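# Place a steel ball from the blue tray into the ratchet head

## Task

Pick up a steel ball from the blue tray and set it into the ratchet head's deep round hole. Anything already achieved must still hold when you finish.

## Robot and tools

Robot: two arms, left_arm and right_arm, each with a two-finger gripper. In the scene frame the left_arm base sits at (+0.055, +0.332, +0.008) m and the right_arm base at (-0.027, -0.377, +0.027) m, each turned only slightly about z. Scene frame: origin at table-top height, halfway between the nominal bases; +z up, +x away from the robot over the table, +y toward left_arm. Arm names do not match image sides. Each gripper's fingers point along its own +z and open and close along its y. end_effector_position is the point between the pads, about 1 cm short of the fingertips. Reported hand poses can be off by a few centimetres, more at long reach.

Joint order, used in every command row and every per-joint list in results: wrist pitch, wrist yaw, shoulder, elbow, waist, wrist roll. Stated ranges (rad): wrist pitch -1.571..1.571, wrist yaw -1.571..1.571, shoulder 0.000..3.142, elbow 0.000..3.142, waist -2.618..3.054, wrist roll -2.094..2.094. Real ends may differ by up to 0.059 rad.

A row is always one flat list of 14 numbers covering both arms, each in [-1, 1]: left_arm's six joints in the order above, then its opening, then right_arm's six joints and its opening. The joint numbers are offsets, not poses: each is added to that arm's Joint targets as they stand when the action or call begins (not to the previous row). Scaling: 1.0 equals 2.224 rad for shoulder, elbow and waist, and 8.485 rad for wrist pitch, wrist yaw and wrist roll. Sending the same offset again moves the joint further. The opening is absolute: +1 fully open, -1 closed; values in between send the fingers to where grip_measured reads that number. To keep a gripper unchanged, resend its current command, because 0 means half open. Sending 0 for all six joints of an arm re-commands its present Joint targets.

execute_actions(actions, cameras): actions is a list of actions; each action is a list of up to 15 rows, one row per 1/30 s step, with the last row held if fewer than 15 are given. A call is refused if malformed or if its first action would push a joint more than 0.059 rad outward past its range. An empty actions list returns the full state with all camera images. cameras: list of names, ["all"], or [] for none.

move(target, speed, blend, opening_speed, grip_force, blocking, cameras): drives all joints together along a path. target is one 14-number row or a list of up to 15 rows; every row's offsets count from the same starting Joint targets, not from the previous row. speed is rad/s for the joint with the farthest to travel, 0.01 to 12.57, default 0.5, one value or one per target. blend (rad) rounds corners between listed targets; 0 stops at each. opening_speed (0.2 or more, per second on the -1..+1 scale) ramps the opening. grip_force: newtons per pad, 10 to 50, one value or one per arm; it persists, and lower force closes more slowly. blocking=false returns early while the move keeps going. Paths do not avoid obstacles or the other arm. The result adds a move: line such as done, off_target, moving, held or fault, plus limits=held if steps were withheld.

wait(seconds 0 to 10, cameras): lets time pass while commands are held or a move runs. stop(cameras): brakes a running move. zoom_image(camera, region [x0, y0, x1, y1] in pixels, at most 504 by 504) enlarges part of a camera's newest image. finished_scene(scene): ends the current scene, given its number; this cannot be undone.

Cameras: cam_head_left, cam_head_right, cam_high, cam_low, cam_left_wrist, cam_right_wrist, each 672x504, with calibration (K, distortion, T_world_to_cam) supplied. Fixed cameras may have shifted a little; wrist images can lag while the arm moves.

Result lines: Joint positions and Joint velocities per arm (rad, rad/s, with the finger gap last in m; 0.094 when fully open). Joint targets are the base for your next offsets. Joint torques, in the same order, include the arm's own weight and are offset and noisy. grip_measured uses the opening scale; with nothing held it reads a few mm wide, and on a firmly held part it reads narrower than the part. grip_effort_nm is the gripper motor's effort (negative closing) and does not directly measure pad force. "joint command not followed" means the clearance check altered that arm's targets. "joint sent to its limit" means a joint was stopped at its end. Tool commands show the current gripper commands. MOTOR HOT appears at 75 °C; at 90 °C an OVER-TEMPERATURE FAULT folds the arm away and disables it.

Motion limits: each joint's target stays within a lead of its measured angle (0.339 rad for large joints, 2.2 for wrist joints), and an arm's targets are pulled back if they would put the gripper more than 200 mm from where it is. Large moves can therefore take several actions. If an arm is pressing on something or has been pushed, command its targets back past its measured positions.

Avoid: dropping the ball or releasing it while it is moving; fast contact or hard pushing on fixed or heavy objects; any collision or squeeze between the two arms, including one gripper closing on the other's fingers; strain on camera cables; anything leaving the table. Keep arms from holding loads or stretching for long, so motors stay cool. Loose objects may occasionally be nudged, so check the ball is still seated in the hole before finishing.

Each tool is called after ">>>" as a command line: name --argument value for each argument, lists and objects as JSON in quotes; but a table of rows of numbers goes row by row, as --pt "numbers of a row", without its own name.

## Session

>>> execute_actions --actions '[]'

Scene clock: 0.00 s.
left_arm: end_effector_position=(+0.4539, +0.3536, +0.1279) grip_measured=+1.000 grip_effort_nm=n/a end_effector_quat_wxyz=(+0.609, -0.040, +0.791, +0.051) | right_arm: end_effector_position=(+0.3691, -0.4157, +0.1292) grip_measured=+1.000 grip_effort_nm=n/a end_effector_quat_wxyz=(+0.602, +0.055, +0.796, -0.037)
Joint names: [wrist pitch, wrist yaw, shoulder, elbow, waist, wrist roll]
Joint positions: left_arm=[0.886 -0.139 1.504 0.359 0.003 -0.003 0.094] | right_arm=[0.959 0.049 1.569 0.333 -0.088 0.022 0.094]
Joint velocities: within noise
Joint torques (N m): no reading
Motor temperatures (°C): left_arm=[25 26 25 27 24 24 26] | right_arm=[25 26 25 30 26 23 25]
Heat: left arm: 27 °C; right arm: 30 °C.
Joint targets: left_arm=[0.886 -0.139 1.499 0.364 0.003 -0.003] | right_arm=[0.964 0.050 1.561 0.342 -0.088 0.021]
Tool commands: left_gripper/opening=+1.0 right_gripper/opening=+1.0

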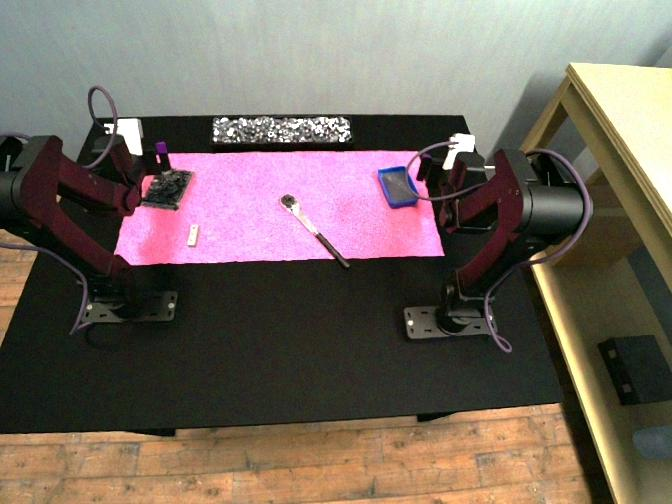

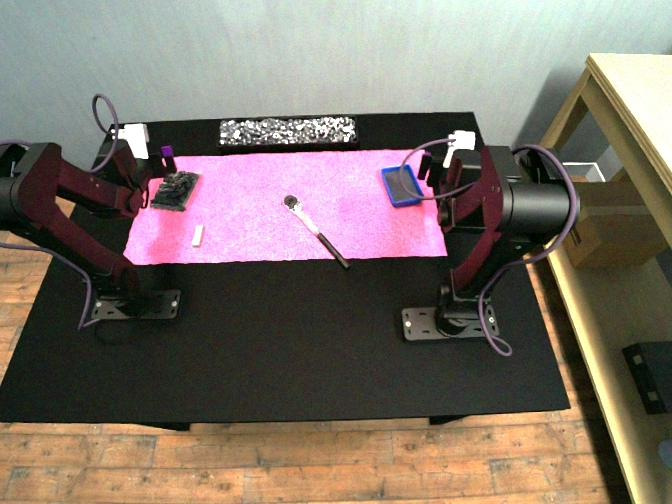

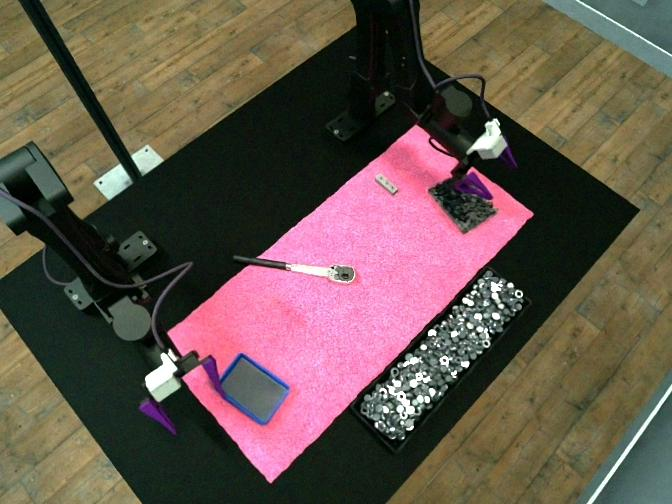

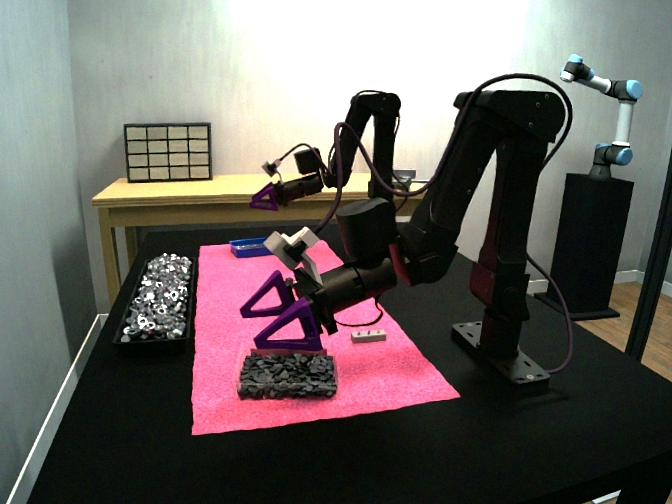

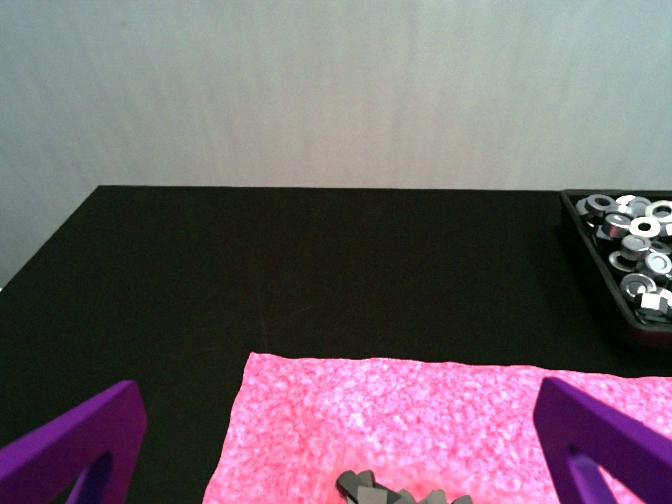

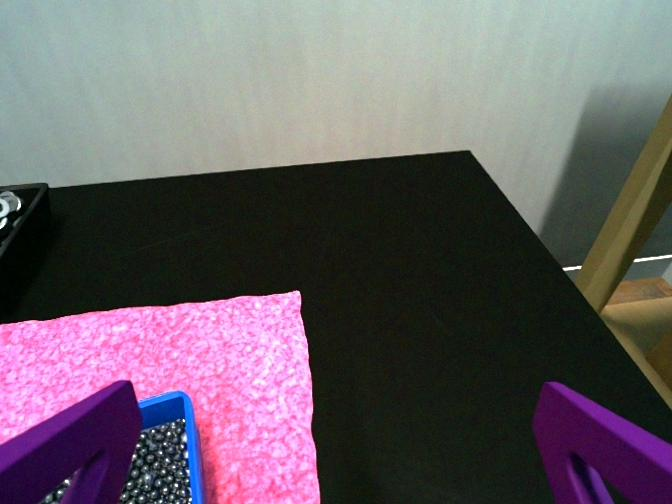

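>>> zoom_image --camera "cam_high" --region '[220, 230, 380, 310]'

>>> zoom_image --camera "cam_head_right" --region '[270, 180, 360, 280]'

>>> zoom_image --camera "cam_high" --region '[200, 340, 310, 430]'

Scaled by 3.150 from the camera's 672x504 image, which has a finer 960x720 frame.

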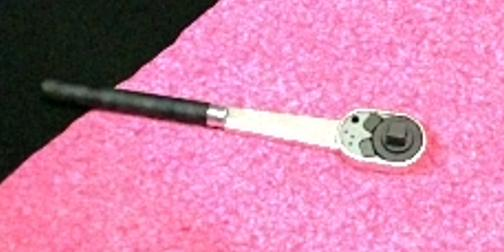

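Scaled by 5.040 from the camera's 672x504 image, which has a finer 960x720 frame.

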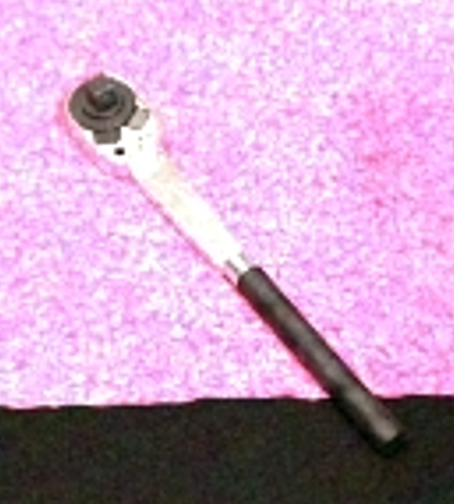

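Scaled by 4.582 from the camera's 672x504 image, which has a finer 960x720 frame.

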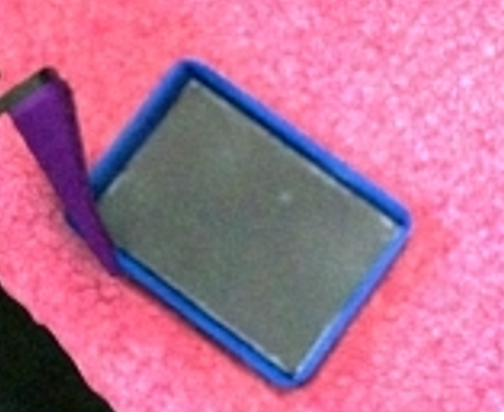

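>>> move --pt "0 0 0 0 0 0 1 -0.149 -0.0059 0.085 0.4757 0.037 0 1" --pt "0 0 0 0 0 0 1 -0.2655 -0.0059 0.2023 0.6237 0.0742 0 1" --blend '[0.3,0]' --speed 1.2 --cameras '["cam_right_wrist","cam_high"]'

Scene clock: 53.30 s.
left_arm: end_effector_position=(+0.4539, +0.3536, +0.1278) grip_measured=+1.000 grip_effort_nm=0.00 end_effector_quat_wxyz=(+0.609, -0.040, +0.791, +0.051) | right_arm: end_effector_position=(+0.3486, -0.3456, +0.1180) grip_measured=+1.000 grip_effort_nm=0.02 end_effector_quat_wxyz=(-0.008, -0.031, +0.999, -0.005)
Joint names: [wrist pitch, wrist yaw, shoulder, elbow, waist, wrist roll]
Joint positions: left_arm=[0.885 -0.139 1.504 0.359 0.003 -0.003 0.094] | right_arm=[-1.28 0.009 1.998 1.69 0.075 0.022 0.094]
Joint torques (N m): left_arm=[2.27 -0.05 -5.59 6.72 0.03 -0.02] | right_arm=[0.1 -0.09 -7.92 9.73 0.23 -0.03]
Motor temperatures (°C): left_arm=[29 26 27 28 24 24 26] | right_arm=[35 26 28 34 26 23 25]
Heat: left arm: 29 °C; right arm: 35 °C.
Joint targets: left_arm=[0.886 -0.139 1.499 0.364 0.003 -0.003] | right_arm=[-1.289 -0.001 2.010 1.729 0.077 0.021]
move: off_target (right_arm); right_arm: the elbow is farthest, 0.039 rad from its target
camera_calibration:
cam_right_wrist: T_world_to_cam=[[0.0602217, -0.998169, 0.00562441, -0.367279], [-0.894486, -0.0514637, 0.444124, 0.282515], [-0.443022, -0.0317769, -0.895948, 0.339965], [0, 0, 0, 1]] pos_world=[0.425435, -0.341264, 0.181184]
Images, in order (width x height): cam_high 672x504, cam_right_wrist 672x504.

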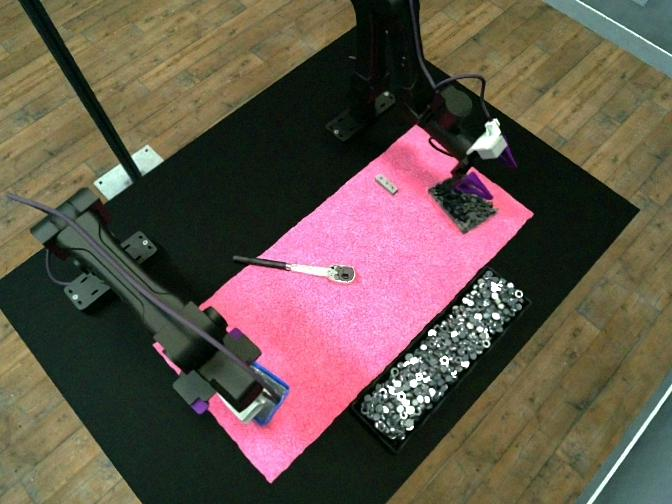

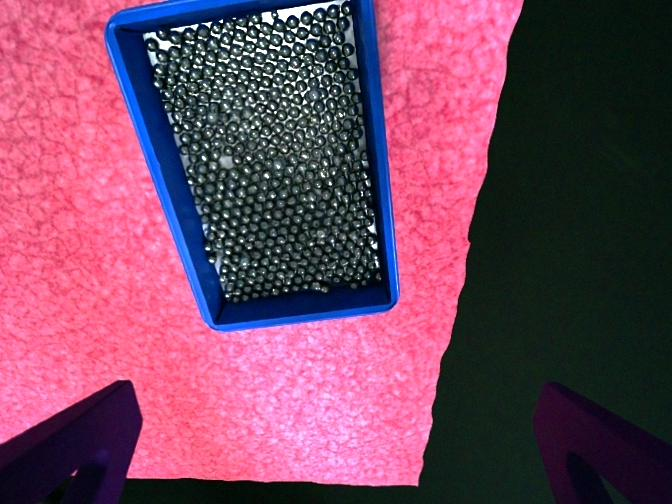

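>>> zoom_image --camera "cam_right_wrist" --region '[100, 0, 410, 340]'

>>> zoom_image --camera "cam_right_wrist" --region '[0, 360, 160, 504]'

Scaled by 1.482 from the camera's 672x504 image, which has a finer 960x720 frame.

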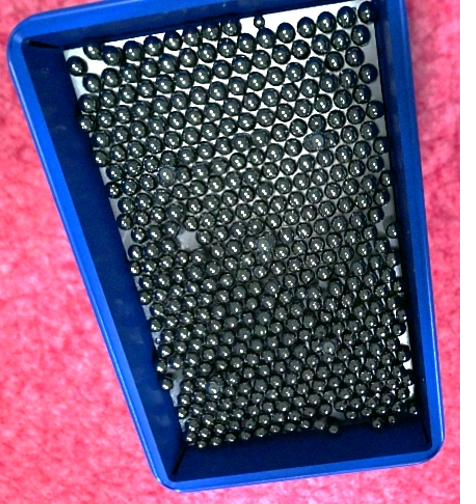

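Scaled by 3.150 from the camera's 672x504 image, which has a finer 960x720 frame.

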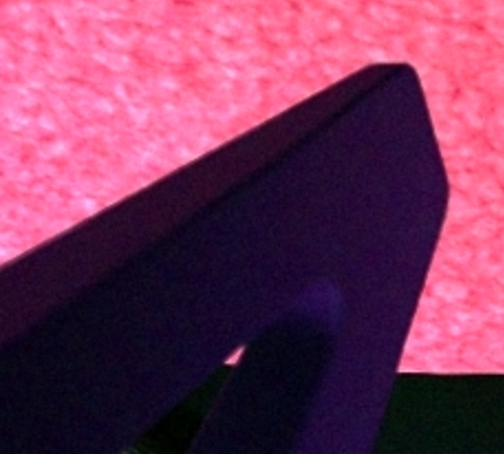

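>>> move --target '[0,0,0,0,0,0,1,-0.005,0.0,0.1619,0.1888,0.0117,0,-0.68]' --speed 0.8 --cameras '["cam_right_wrist"]'

>>> zoom_image --camera "cam_right_wrist" --region '[180, 200, 480, 425]'

Scene clock: 92.90 s.
left_arm: end_effector_position=(+0.4539, +0.3536, +0.1278) grip_measured=+1.000 grip_effort_nm=0.00 end_effector_quat_wxyz=(+0.609, -0.040, +0.791, +0.051) | right_arm: end_effector_position=(+0.4299, -0.3270, +0.0777) grip_measured=-0.678 grip_effort_nm=-0.07 end_effector_quat_wxyz=(-0.001, -0.044, +0.999, -0.005)
Joint names: [wrist pitch, wrist yaw, shoulder, elbow, waist, wrist roll]
Joint positions: left_arm=[0.885 -0.139 1.504 0.359 0.003 -0.003 0.094] | right_arm=[-1.321 0.009 2.362 2.111 0.101 0.022 0.015]
Joint torques (N m): left_arm=[2.27 -0.05 -5.59 6.72 0.03 -0.01] | right_arm=[0.11 -0.1 -10.92 9.66 0.18 -0.05]
Motor temperatures (°C): left_arm=[31 26 27 28 24 24 26] | right_arm=[28 26 29 39 26 23 25]
Heat: left arm: 31 °C; right arm: 39 °C.
Joint targets: left_arm=[0.886 -0.139 1.499 0.364 0.003 -0.003] | right_arm=[-1.331 0.000 2.371 2.149 0.103 0.021]
move: off_target (right_arm); right_arm: the elbow is farthest, 0.038 rad from its target
camera_calibration:
cam_right_wrist: T_world_to_cam=[[0.0856576, -0.996311, 0.00523086, -0.363651], [-0.899508, -0.0750753, 0.430405, 0.369519], [-0.428424, -0.0415726, -0.902621, 0.331446], [0, 0, 0, 1]] pos_world=[0.505535, -0.320788, 0.14203]
Images, in order (width x height): cam_right_wrist 672x504.

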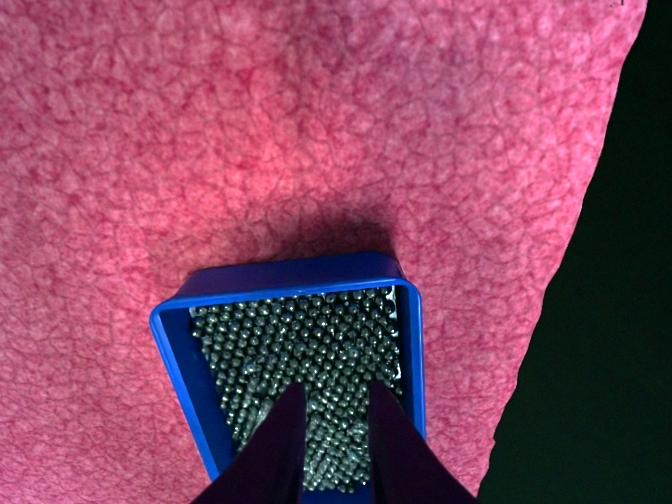

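Scaled by 1.680 from the camera's 672x504 image, which has a finer 960x720 frame.

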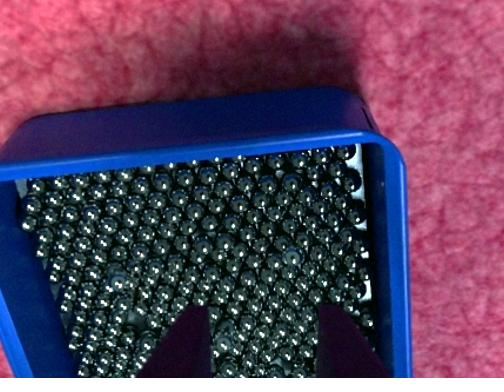

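>>> move --target '[0,0,0,0,0,0,1,0.0269,-0.0011,-0.0364,-0.1385,-0.0016,0,-0.74]' --speed 0.4 --cameras '["cam_right_wrist"]'

>>> zoom_image --camera "cam_right_wrist" --region '[220, 230, 480, 425]'

Scene clock: 124.93 s.
left_arm: end_effector_position=(+0.4538, +0.3536, +0.1277) grip_measured=+1.000 grip_effort_nm=0.00 end_effector_quat_wxyz=(+0.608, -0.040, +0.791, +0.051) | right_arm: end_effector_position=(+0.4102, -0.3281, +0.0278) grip_measured=-0.738 grip_effort_nm=-0.07 end_effector_quat_wxyz=(-0.015, -0.044, +0.999, -0.002)
Joint names: [wrist pitch, wrist yaw, shoulder, elbow, waist, wrist roll]
Joint positions: left_arm=[0.885 -0.139 1.504 0.359 0.003 -0.003 0.094] | right_arm=[-1.128 0.002 2.332 1.859 0.1 0.022 0.012]
Joint torques (N m): left_arm=[2.27 -0.04 -5.59 6.72 0.03 -0.01] | right_arm=[0.44 -0.09 -14.23 4.71 -0.09 -0.04]
Motor temperatures (°C): left_arm=[32 26 27 28 24 24 26] | right_arm=[27 26 36 40 26 23 25]
Heat: left arm: 32 °C; right arm: 40 °C.
Joint targets: left_arm=[0.886 -0.139 1.499 0.364 0.003 -0.003] | right_arm=[-1.103 -0.010 2.290 1.841 0.100 0.021]
move: off_target (right_arm); right_arm: the shoulder is farthest, 0.042 rad from its target
camera_calibration:
cam_right_wrist: T_world_to_cam=[[0.0848331, -0.996394, -0.00175699, -0.362255], [-0.886433, -0.0762761, 0.456528, 0.366784], [-0.455015, -0.0371712, -0.889707, 0.289893], [0, 0, 0, 1]] pos_world=[0.487766, -0.322196, 0.0898365]
Images, in order (width x height): cam_right_wrist 672x504.

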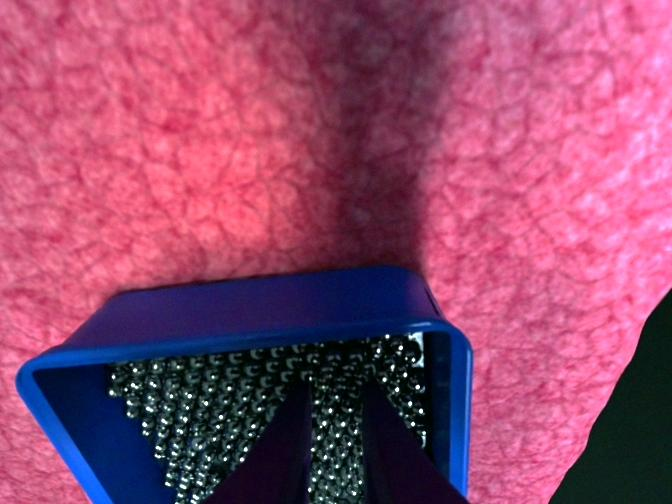

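Scaled by 1.938 from the camera's 672x504 image, which has a finer 960x720 frame.

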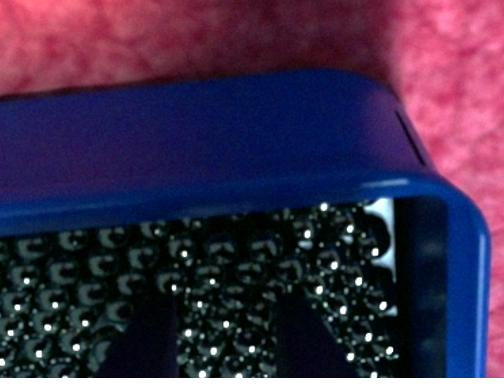

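>>> move --target '[0,0,0,0,0,0,1,0.0027,0,0,-0.0184,0,0,-0.74]' --speed 0.1 --cameras '["cam_right_wrist"]'

>>> zoom_image --camera "cam_right_wrist" --region '[220, 230, 480, 425]'

Scene clock: 143.60 s.
left_arm: end_effector_position=(+0.4538, +0.3536, +0.1277) grip_measured=+1.000 grip_effort_nm=0.00 end_effector_quat_wxyz=(+0.608, -0.040, +0.791, +0.051) | right_arm: end_effector_position=(+0.4098, -0.3282, +0.0271) grip_measured=-0.738 grip_effort_nm=-0.07 end_effector_quat_wxyz=(-0.008, -0.044, +0.999, -0.001)
Joint names: [wrist pitch, wrist yaw, shoulder, elbow, waist, wrist roll]
Joint positions: left_arm=[0.885 -0.139 1.504 0.359 0.003 -0.003 0.094] | right_arm=[-1.098 0.002 2.315 1.826 0.1 0.022 0.012]
Joint torques (N m): left_arm=[2.28 -0.05 -5.57 6.72 0.03 -0.01] | right_arm=[0.38 -0.09 -12.81 4 -0.09 -0.05]
Motor temperatures (°C): left_arm=[32 26 27 28 24 24 26] | right_arm=[27 26 45 36 26 23 25]
Heat: left arm: 32 °C; right arm: 45 °C.
Joint targets: left_arm=[0.886 -0.139 1.499 0.364 0.003 -0.003] | right_arm=[-1.080 -0.010 2.290 1.800 0.100 0.021]
move: done
camera_calibration:
cam_right_wrist: T_world_to_cam=[[0.0848133, -0.996395, -0.00212328, -0.362301], [-0.893249, -0.0769774, 0.442924, 0.369671], [-0.44149, -0.0356692, -0.896557, 0.284296], [0, 0, 0, 1]] pos_world=[0.48645, -0.322398, 0.0903818]
Images, in order (width x height): cam_right_wrist 672x504.

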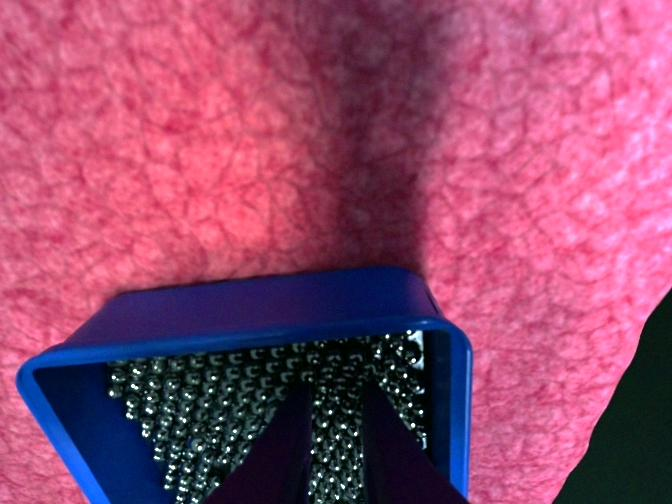

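Scaled by 1.938 from the camera's 672x504 image, which has a finer 960x720 frame.

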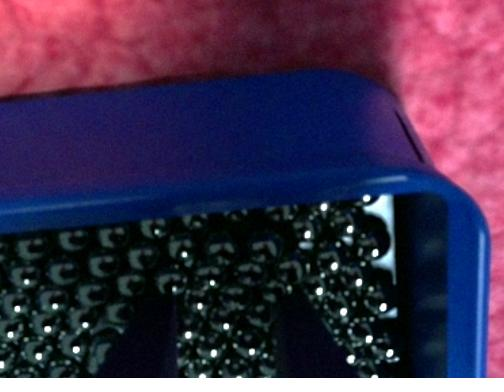

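>>> move --target '[0,0,0,0,0,0,1,0.0053,0,0.012,-0.0202,0,0,-0.74]' --speed 0.1 --cameras '["cam_right_wrist"]'

>>> zoom_image --camera "cam_right_wrist" --region '[220, 230, 480, 425]'

Scene clock: 149.10 s.
left_arm: end_effector_position=(+0.4538, +0.3536, +0.1277) grip_measured=+1.000 grip_effort_nm=0.00 end_effector_quat_wxyz=(+0.608, -0.040, +0.791, +0.051) | right_arm: end_effector_position=(+0.4093, -0.3282, +0.0254) grip_measured=-0.738 grip_effort_nm=-0.07 end_effector_quat_wxyz=(-0.001, -0.044, +0.999, -0.001)
Joint names: [wrist pitch, wrist yaw, shoulder, elbow, waist, wrist roll]
Joint positions: left_arm=[0.885 -0.139 1.504 0.359 0.003 -0.003 0.094] | right_arm=[-1.067 0.002 2.301 1.795 0.1 0.022 0.012]
Joint torques (N m): left_arm=[2.28 -0.05 -5.59 6.72 0.03 -0.02] | right_arm=[0.58 -0.1 -9.8 2.95 0.01 -0.02]
Heat: left arm: 32 °C; right arm: 45 °C.
Joint targets: left_arm=[0.886 -0.139 1.499 0.364 0.003 -0.003] | right_arm=[-1.035 -0.010 2.316 1.755 0.100 0.021]
move: off_target (right_arm); right_arm: the elbow is farthest, 0.040 rad from its target
camera_calibration:
cam_right_wrist: T_world_to_cam=[[0.0848174, -0.996394, -0.00241929, -0.362267], [-0.899068, -0.0775788, 0.43088, 0.372492], [-0.429514, -0.034371, -0.902406, 0.278253], [0, 0, 0, 1]] pos_world=[0.485135, -0.322499, 0.0897215]
Images, in order (width x height): cam_right_wrist 672x504.

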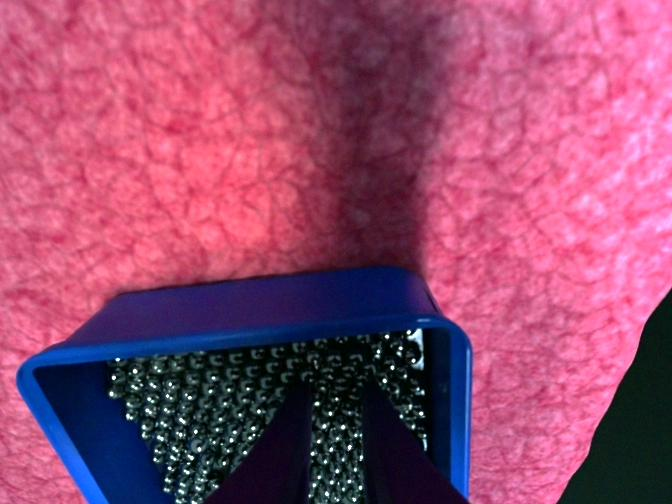

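Scaled by 1.938 from the camera's 672x504 image, which has a finer 960x720 frame.

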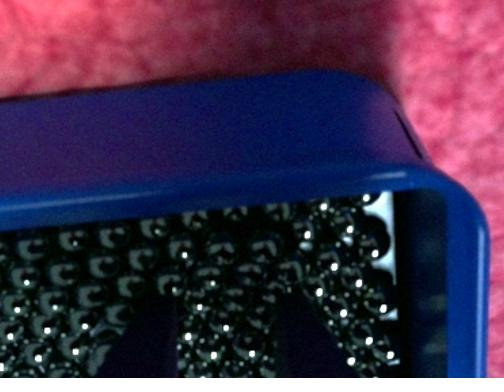

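>>> move --target '[0,0,0,0,0,0,1,0,0,0,0,0,0,-1]' --opening_speed 0.25 --grip_force '[50,20]' --cameras '["cam_right_wrist"]'

>>> zoom_image --camera "cam_right_wrist" --region '[220, 230, 480, 425]'

Scene clock: 161.03 s.
left_arm: end_effector_position=(+0.4538, +0.3536, +0.1277) grip_measured=+1.000 grip_effort_nm=0.00 end_effector_quat_wxyz=(+0.608, -0.040, +0.791, +0.051) | right_arm: end_effector_position=(+0.4096, -0.3273, +0.0254) grip_measured=-0.995 grip_effort_nm=-0.23 end_effector_quat_wxyz=(+0.000, -0.044, +0.999, +0.001)
Joint names: [wrist pitch, wrist yaw, shoulder, elbow, waist, wrist roll]
Joint positions: left_arm=[0.885 -0.139 1.504 0.359 0.003 -0.003 0.094] | right_arm=[-1.066 -0.003 2.301 1.795 0.1 0.022 0]
Joint torques (N m): left_arm=[2.28 -0.05 -5.59 6.71 0.03 -0.02] | right_arm=[0.56 -0.07 -9.78 2.93 0.01 -0.05]
Motor temperatures (°C): left_arm=[33 26 27 28 24 24 26] | right_arm=[27 26 40 34 26 23 25]
Heat: left arm: 33 °C; right arm: 40 °C.
Joint targets: left_arm=[0.886 -0.139 1.499 0.364 0.003 -0.003] | right_arm=[-1.035 -0.010 2.316 1.755 0.100 0.021]
grip_force (N): 50, 20
move: off_target (right_arm); right_arm: the elbow is farthest, 0.040 rad from its target
camera_calibration:
cam_right_wrist: T_world_to_cam=[[0.0849035, -0.996365, -0.00700985, -0.361311], [-0.899495, -0.0796714, 0.429606, 0.372321], [-0.428603, -0.0301698, -0.902989, 0.279412], [0, 0, 0, 1]] pos_world=[0.485334, -0.321904, 0.0898217]
Images, in order (width x height): cam_right_wrist 672x504.

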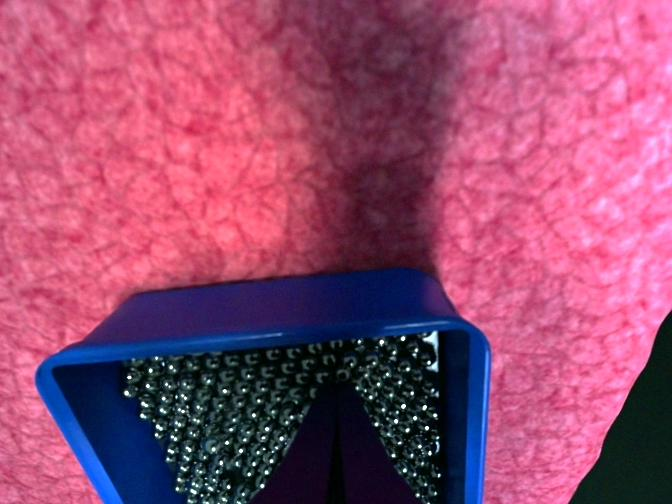

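Scaled by 1.938 from the camera's 672x504 image, which has a finer 960x720 frame.

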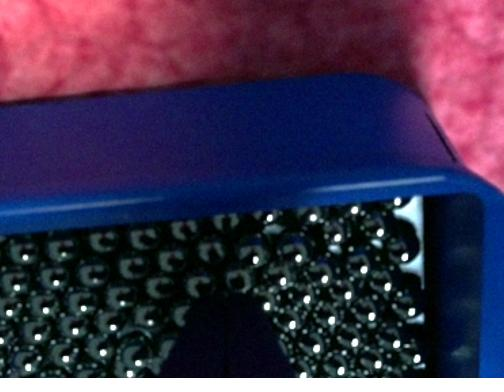

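>>> move --pt "0 0 0 0 0 0 1 0 0 0 0 0 0 -0.78" --pt "0 0 0 0 0 0 1 0.0036 0 0 -0.0135 0 0 -0.78" --speed 0.1 --cameras '["cam_right_wrist"]'

>>> zoom_image --camera "cam_right_wrist" --region '[220, 230, 480, 425]'

Scene clock: 181.53 s.
left_arm: end_effector_position=(+0.4538, +0.3536, +0.1277) grip_measured=+1.000 grip_effort_nm=0.00 end_effector_quat_wxyz=(+0.608, -0.040, +0.791, +0.051) | right_arm: end_effector_position=(+0.4096, -0.3272, +0.0249) grip_measured=-0.782 grip_effort_nm=0.14 end_effector_quat_wxyz=(+0.006, -0.044, +0.999, +0.003)
Joint names: [wrist pitch, wrist yaw, shoulder, elbow, waist, wrist roll]
Joint positions: left_arm=[0.885 -0.139 1.504 0.359 0.003 -0.003 0.094] | right_arm=[-1.04 -0.005 2.287 1.77 0.099 0.022 0.01]
Joint torques (N m): left_arm=[2.28 -0.05 -5.59 6.71 0.03 -0.01] | right_arm=[0.64 -0.05 -8.8 2.51 -0.03 -0.04]
Heat: left arm: 33 °C; right arm: 37 °C.
Joint targets: left_arm=[0.886 -0.139 1.499 0.364 0.003 -0.003] | right_arm=[-1.004 -0.010 2.317 1.725 0.100 0.021]
grip_force (N): 50, 20
move: off_target (right_arm); right_arm: the elbow is farthest, 0.045 rad from its target
camera_calibration:
cam_right_wrist: T_world_to_cam=[[0.0846531, -0.996368, -0.00922823, -0.361013], [-0.905194, -0.0807714, 0.417252, 0.374781], [-0.416481, -0.0269683, -0.908744, 0.275182], [0, 0, 0, 1]] pos_world=[0.484419, -0.322009, 0.0903602]
Images, in order (width x height): cam_right_wrist 672x504.

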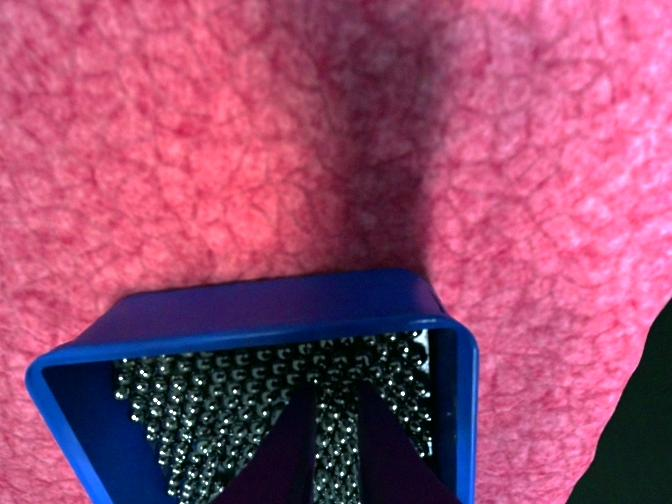

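Scaled by 1.938 from the camera's 672x504 image, which has a finer 960x720 frame.

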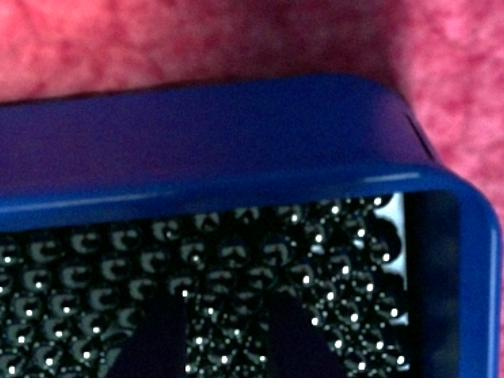

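>>> zoom_image --camera "cam_right_wrist" --region '[280, 330, 400, 430]'

Scaled by 4.200 from the camera's 672x504 image, which has a finer 960x720 frame.

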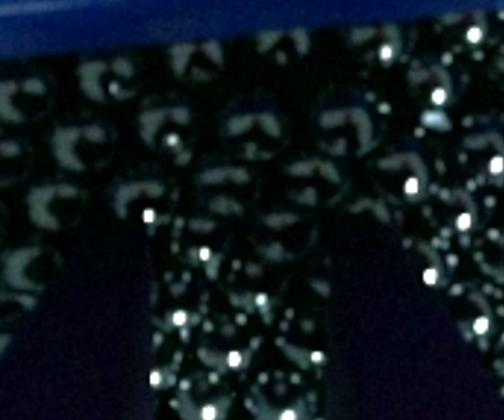

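>>> move --pt "0 0 0 0 0 0 1 -0.0113 0 0 0.0652 0 0 -0.78" --pt "0 0 0 0 0 0 1 -0.0113 0 0 0.0652 -0.0153 0 -0.78" --speed 0.3 --cameras '["cam_right_wrist"]'

>>> zoom_image --camera "cam_right_wrist" --region '[280, 310, 440, 430]'

Scene clock: 209.87 s.
left_arm: end_effector_position=(+0.4538, +0.3536, +0.1276) grip_measured=+1.000 grip_effort_nm=0.00 end_effector_quat_wxyz=(+0.608, -0.040, +0.791, +0.051) | right_arm: end_effector_position=(+0.4165, -0.3413, +0.0344) grip_measured=-0.782 grip_effort_nm=0.12 end_effector_quat_wxyz=(+0.005, -0.026, +1.000, +0.004)
Joint names: [wrist pitch, wrist yaw, shoulder, elbow, waist, wrist roll]
Joint positions: left_arm=[0.885 -0.139 1.504 0.359 0.003 -0.003 0.094] | right_arm=[-1.092 -0.007 2.303 1.835 0.065 0.022 0.01]
Joint torques (N m): left_arm=[2.28 -0.05 -5.59 6.71 0.03 -0.02] | right_arm=[0.16 -0.04 -10.11 9.29 -0.05 -0.04]
Heat: left arm: 34 °C; right arm: 40 °C.
Joint targets: left_arm=[0.886 -0.139 1.499 0.364 0.003 -0.003] | right_arm=[-1.100 -0.010 2.317 1.870 0.066 0.021]
grip_force (N): 50, 20
move: done
camera_calibration:
cam_right_wrist: T_world_to_cam=[[0.0503352, -0.998662, -0.0118356, -0.361934], [-0.906417, -0.0506555, 0.419336, 0.386776], [-0.419374, -0.0103794, -0.907754, 0.293057], [0, 0, 0, 1]] pos_world=[0.491699, -0.338816, 0.0995511]
Images, in order (width x height): cam_right_wrist 672x504.

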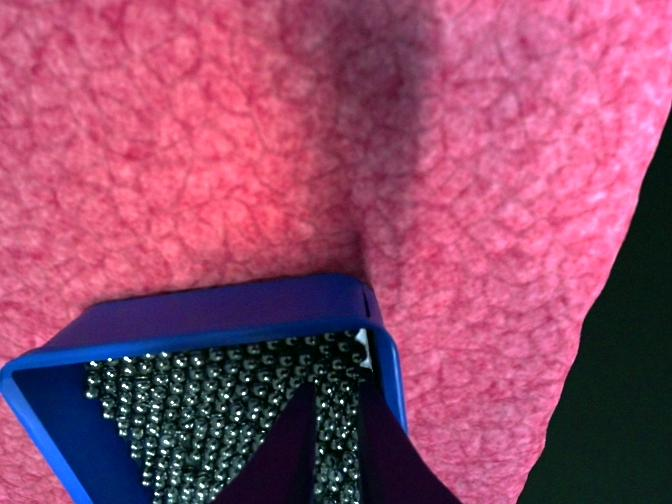

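Scaled by 3.150 from the camera's 672x504 image, which has a finer 960x720 frame.

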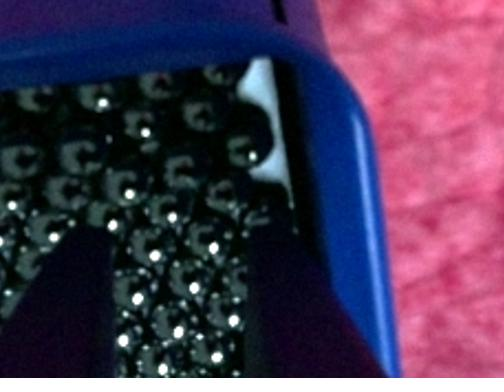

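>>> move --target '[0,0,0,0,0,0,1,-0.0059,0,-0.0796,-0.063,0.022,0,0.1]' --speed 0.4 --grip_force 50 --cameras '["cam_right_wrist"]'

>>> zoom_image --camera "cam_right_wrist" --region '[160, 160, 440, 370]'

Scene clock: 243.00 s.
left_arm: end_effector_position=(+0.4538, +0.3536, +0.1276) grip_measured=+1.000 grip_effort_nm=0.00 end_effector_quat_wxyz=(+0.608, -0.040, +0.791, +0.051) | right_arm: end_effector_position=(+0.3882, -0.3215, +0.0673) grip_measured=+0.098 grip_effort_nm=0.11 end_effector_quat_wxyz=(+0.003, -0.051, +0.999, +0.008)
Joint names: [wrist pitch, wrist yaw, shoulder, elbow, waist, wrist roll]
Joint positions: left_arm=[0.885 -0.139 1.504 0.359 0.003 -0.003 0.094] | right_arm=[-1.143 -0.015 2.171 1.749 0.114 0.022 0.052]
Joint torques (N m): left_arm=[2.28 -0.04 -5.57 6.71 0.03 -0.01] | right_arm=[0.16 0.06 -12.3 4.71 -0.06 -0.04]
Heat: left arm: 35 °C; right arm: 38 °C.
Joint targets: left_arm=[0.886 -0.139 1.499 0.364 0.003 -0.003] | right_arm=[-1.150 -0.010 2.139 1.730 0.115 0.021]
move: done
camera_calibration:
cam_right_wrist: T_world_to_cam=[[0.0990161, -0.994897, -0.0193673, -0.357603], [-0.90071, -0.0978815, 0.42325, 0.330669], [-0.422986, -0.0244642, -0.905806, 0.308027], [0, 0, 0, 1]] pos_world=[0.463536, -0.315876, 0.132132]
Images, in order (width x height): cam_right_wrist 672x504.

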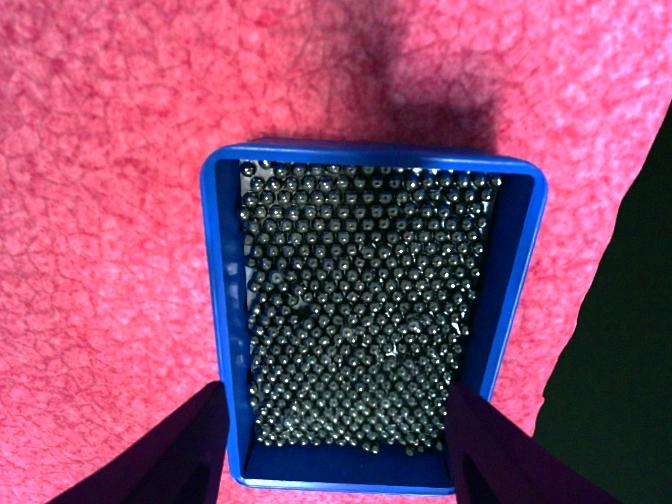

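Scaled by 1.800 from the camera's 672x504 image, which has a finer 960x720 frame.

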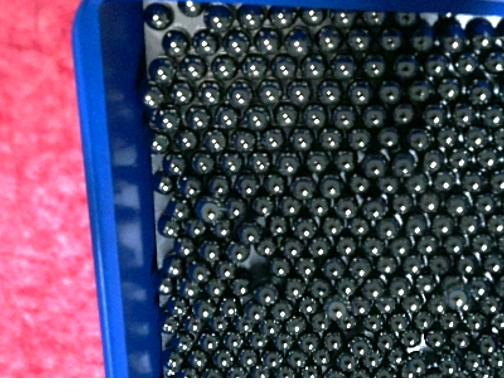

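>>> zoom_image --camera "cam_right_wrist" --region '[230, 150, 350, 240]'

>>> zoom_image --camera "cam_right_wrist" --region '[240, 240, 360, 340]'

>>> zoom_image --camera "cam_right_wrist" --region '[350, 270, 490, 380]'

Scaled by 4.200 from the camera's 672x504 image, which has a finer 960x720 frame.

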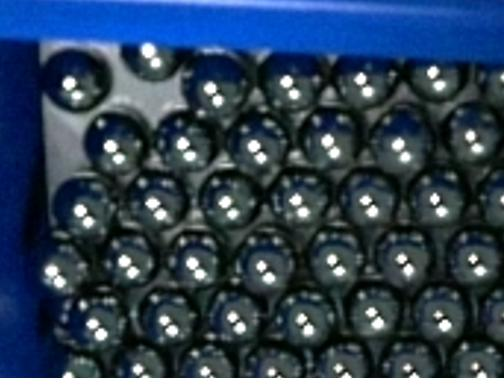

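Scaled by 4.200 from the camera's 672x504 image, which has a finer 960x720 frame.

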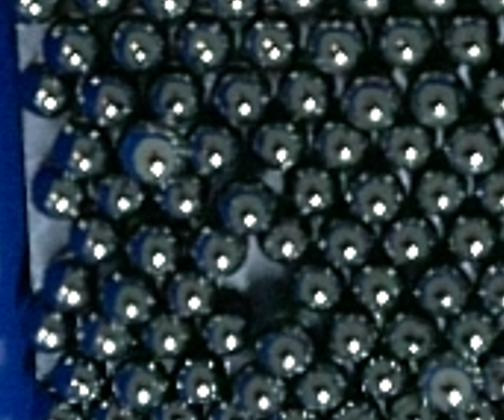

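Scaled by 3.600 from the camera's 672x504 image, which has a finer 960x720 frame.

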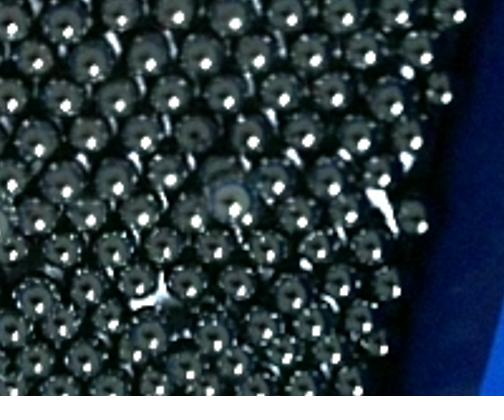

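>>> move --target '[0,0,0,0,0,0,1,0.0141,0,-0.0101,-0.0616,-0.0027,0,-0.76]' --speed 0.3 --cameras '["cam_right_wrist"]'

>>> zoom_image --camera "cam_right_wrist" --region '[260, 300, 420, 420]'

Scene clock: 270.63 s.
left_arm: end_effector_position=(+0.4538, +0.3536, +0.1276) grip_measured=+1.000 grip_effort_nm=0.00 end_effector_quat_wxyz=(+0.608, -0.040, +0.791, +0.051) | right_arm: end_effector_position=(+0.3683, -0.3240, +0.0361) grip_measured=-0.758 grip_effort_nm=-0.07 end_effector_quat_wxyz=(-0.017, -0.051, +0.999, +0.006)
Joint names: [wrist pitch, wrist yaw, shoulder, elbow, waist, wrist roll]
Joint positions: left_arm=[0.885 -0.139 1.504 0.359 0.003 -0.003 0.094] | right_arm=[-1.048 -0.015 2.162 1.606 0.114 0.022 0.011]
Joint torques (N m): left_arm=[2.28 -0.05 -5.57 6.71 0.03 -0.02] | right_arm=[0.36 0.07 -13.16 4.89 -0.51 -0.04]
Motor temperatures (°C): left_arm=[35 26 27 29 24 24 26] | right_arm=[26 26 46 34 26 23 25]
Heat: left arm: 35 °C; right arm: 46 °C.
Joint targets: left_arm=[0.886 -0.139 1.499 0.364 0.003 -0.003] | right_arm=[-1.031 -0.010 2.117 1.593 0.109 0.021]
move: off_target (right_arm); right_arm: the shoulder is farthest, 0.045 rad from its target
camera_calibration:
cam_right_wrist: T_world_to_cam=[[0.0982916, -0.994987, -0.0184533, -0.358504], [-0.883511, -0.095783, 0.458513, 0.31862], [-0.457982, -0.0287643, -0.888496, 0.282187], [0, 0, 0, 1]] pos_world=[0.445978, -0.318071, 0.0980151]
Images, in order (width x height): cam_right_wrist 672x504.

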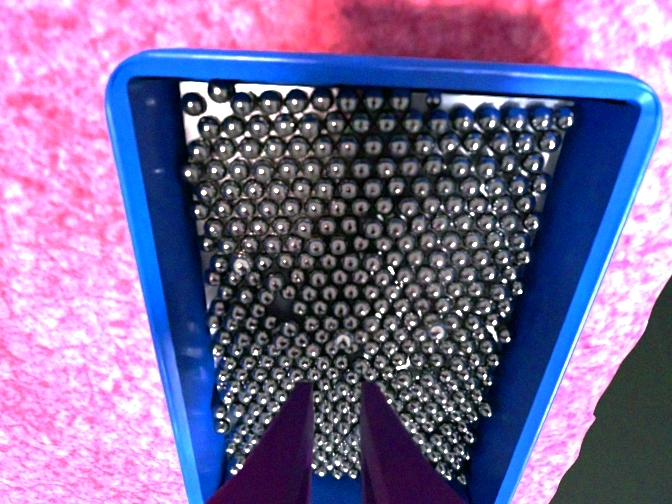

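Scaled by 3.150 from the camera's 672x504 image, which has a finer 960x720 frame.

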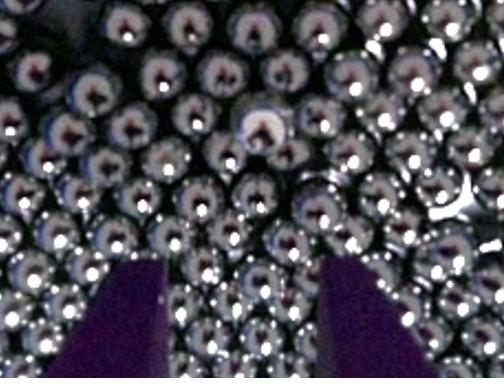

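>>> move --target '[0,0,0,0,0,0,1,0.006,0,0.0261,-0.0103,-0.0027,0,-0.76]' --speed 0.15 --cameras '["cam_right_wrist"]'

>>> zoom_image --camera "cam_right_wrist" --region '[260, 310, 420, 430]'

Scene clock: 285.93 s.
left_arm: end_effector_position=(+0.4538, +0.3536, +0.1275) grip_measured=+1.000 grip_effort_nm=0.00 end_effector_quat_wxyz=(+0.608, -0.040, +0.791, +0.051) | right_arm: end_effector_position=(+0.3744, -0.3256, +0.0311) grip_measured=-0.758 grip_effort_nm=-0.07 end_effector_quat_wxyz=(-0.002, -0.048, +0.999, +0.007)
Joint names: [wrist pitch, wrist yaw, shoulder, elbow, waist, wrist roll]
Joint positions: left_arm=[0.884 -0.139 1.504 0.359 0.003 -0.003 0.094] | right_arm=[-0.998 -0.015 2.162 1.586 0.108 0.022 0.011]
Joint torques (N m): left_arm=[2.28 -0.04 -5.59 6.72 0.03 -0.01] | right_arm=[0.41 0.04 -8.92 4.74 -0.44 -0.05]
Heat: left arm: 35 °C; right arm: 42 °C.
Joint targets: left_arm=[0.886 -0.139 1.499 0.364 0.003 -0.003] | right_arm=[-0.980 -0.010 2.175 1.570 0.103 0.021]
move: done
camera_calibration:
cam_right_wrist: T_world_to_cam=[[0.0931341, -0.995468, -0.0191986, -0.358954], [-0.89735, -0.0922774, 0.431564, 0.33343], [-0.43138, -0.0229654, -0.901878, 0.272866], [0, 0, 0, 1]] pos_world=[0.450343, -0.320293, 0.0953044]
Images, in order (width x height): cam_right_wrist 672x504.

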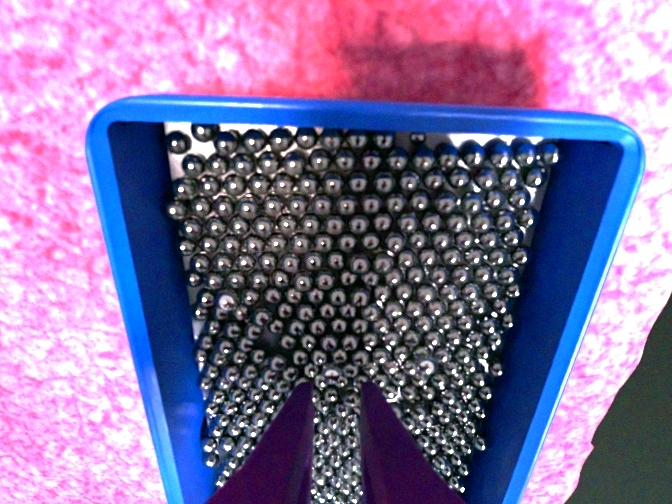

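Scaled by 3.150 from the camera's 672x504 image, which has a finer 960x720 frame.

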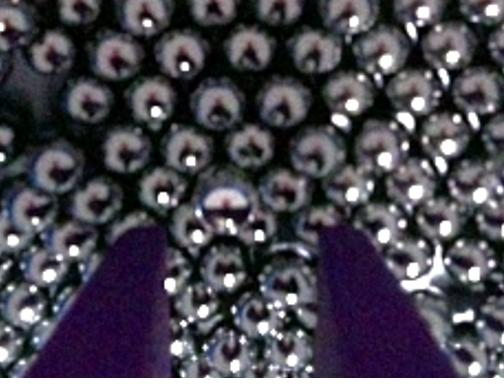

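>>> move --target '[0,0,0,0,0,0,1,0.0022,0,0,-0.009,0.0063,0,-0.76]' --speed 0.1 --cameras '["cam_right_wrist"]'

>>> zoom_image --camera "cam_right_wrist" --region '[260, 310, 420, 430]'

Scene clock: 298.03 s.
left_arm: end_effector_position=(+0.4538, +0.3536, +0.1275) grip_measured=+1.000 grip_effort_nm=0.00 end_effector_quat_wxyz=(+0.608, -0.040, +0.791, +0.051) | right_arm: end_effector_position=(+0.3720, -0.3251, +0.0271) grip_measured=-0.758 grip_effort_nm=-0.07 end_effector_quat_wxyz=(-0.004, -0.049, +0.999, +0.007)
Joint names: [wrist pitch, wrist yaw, shoulder, elbow, waist, wrist roll]
Joint positions: left_arm=[0.884 -0.139 1.504 0.359 0.003 -0.003 0.094] | right_arm=[-0.985 -0.015 2.162 1.569 0.11 0.022 0.011]
Joint torques (N m): left_arm=[2.28 -0.04 -5.59 6.72 0.03 -0.01] | right_arm=[0.46 0.06 -8.9 4.48 0.53 -0.05]
Motor temperatures (°C): left_arm=[36 26 27 29 24 24 26] | right_arm=[26 26 40 34 26 23 25]
Heat: left arm: 36 °C; right arm: 40 °C.
Joint targets: left_arm=[0.886 -0.139 1.499 0.364 0.003 -0.003] | right_arm=[-0.961 -0.010 2.175 1.550 0.117 0.021]
move: done
camera_calibration:
cam_right_wrist: T_world_to_cam=[[0.0949759, -0.995298, -0.0190332, -0.359005], [-0.895549, -0.0937754, 0.43497, 0.331691], [-0.434709, -0.0242665, -0.900244, 0.268929], [0, 0, 0, 1]] pos_world=[0.448048, -0.319686, 0.0909933]
Images, in order (width x height): cam_right_wrist 672x504.

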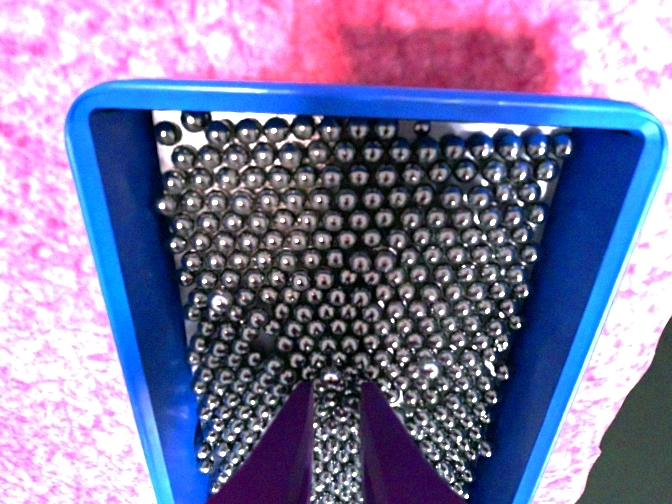

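Scaled by 3.150 from the camera's 672x504 image, which has a finer 960x720 frame.

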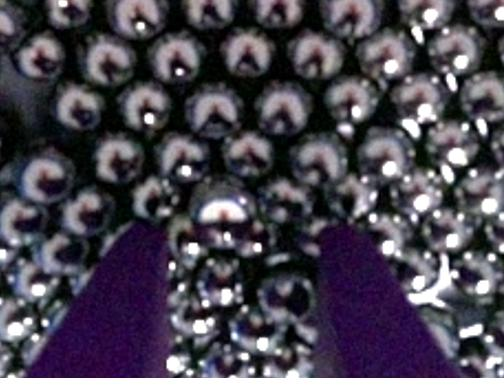

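>>> move --target '[0,0,0,0,0,0,1,0,0,0.0054,0.0285,0,0,-0.76]' --speed 0.1 --cameras '["cam_right_wrist"]'

>>> zoom_image --camera "cam_right_wrist" --region '[260, 310, 420, 430]'

Scene clock: 308.53 s.
left_arm: end_effector_position=(+0.4538, +0.3536, +0.1275) grip_measured=+1.000 grip_effort_nm=0.00 end_effector_quat_wxyz=(+0.608, -0.040, +0.791, +0.051) | right_arm: end_effector_position=(+0.3746, -0.3248, +0.0272) grip_measured=-0.758 grip_effort_nm=-0.07 end_effector_quat_wxyz=(-0.001, -0.049, +0.999, +0.007)
Joint names: [wrist pitch, wrist yaw, shoulder, elbow, waist, wrist roll]
Joint positions: left_arm=[0.884 -0.139 1.504 0.359 0.003 -0.003 0.094] | right_arm=[-0.984 -0.015 2.167 1.578 0.11 0.022 0.011]
Joint torques (N m): left_arm=[2.28 -0.05 -5.59 6.72 0.03 -0.01] | right_arm=[0.47 0.05 -8.43 9.11 0.49 -0.05]
Heat: left arm: 36 °C; right arm: 39 °C.
Joint targets: left_arm=[0.886 -0.139 1.499 0.364 0.003 -0.003] | right_arm=[-0.961 -0.010 2.187 1.613 0.117 0.021]
move: done
camera_calibration:
cam_right_wrist: T_world_to_cam=[[0.095115, -0.995282, -0.0191778, -0.358969], [-0.897516, -0.0940735, 0.43083, 0.33481], [-0.430602, -0.0237661, -0.902229, 0.268931], [0, 0, 0, 1]] pos_world=[0.450443, -0.319387, 0.0915069]
Images, in order (width x height): cam_right_wrist 672x504.

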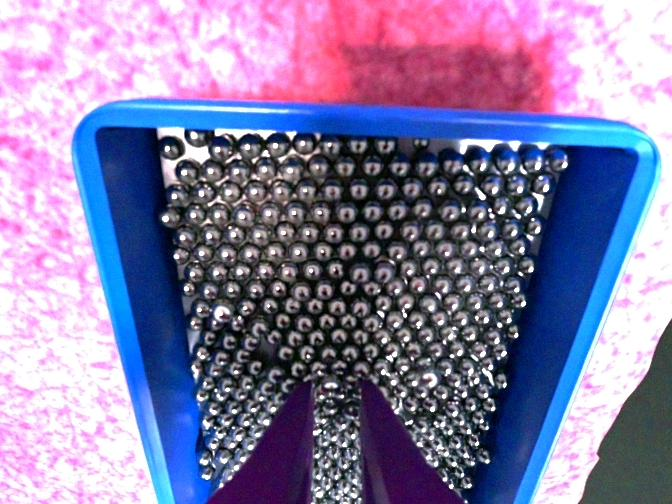

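Scaled by 3.150 from the camera's 672x504 image, which has a finer 960x720 frame.

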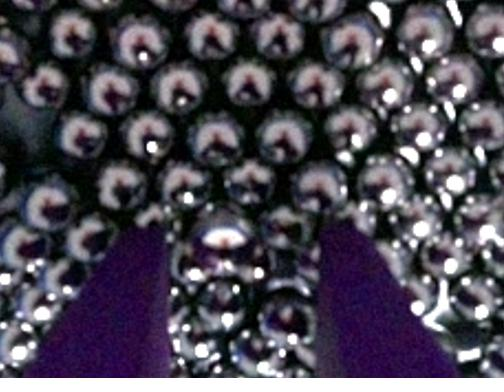

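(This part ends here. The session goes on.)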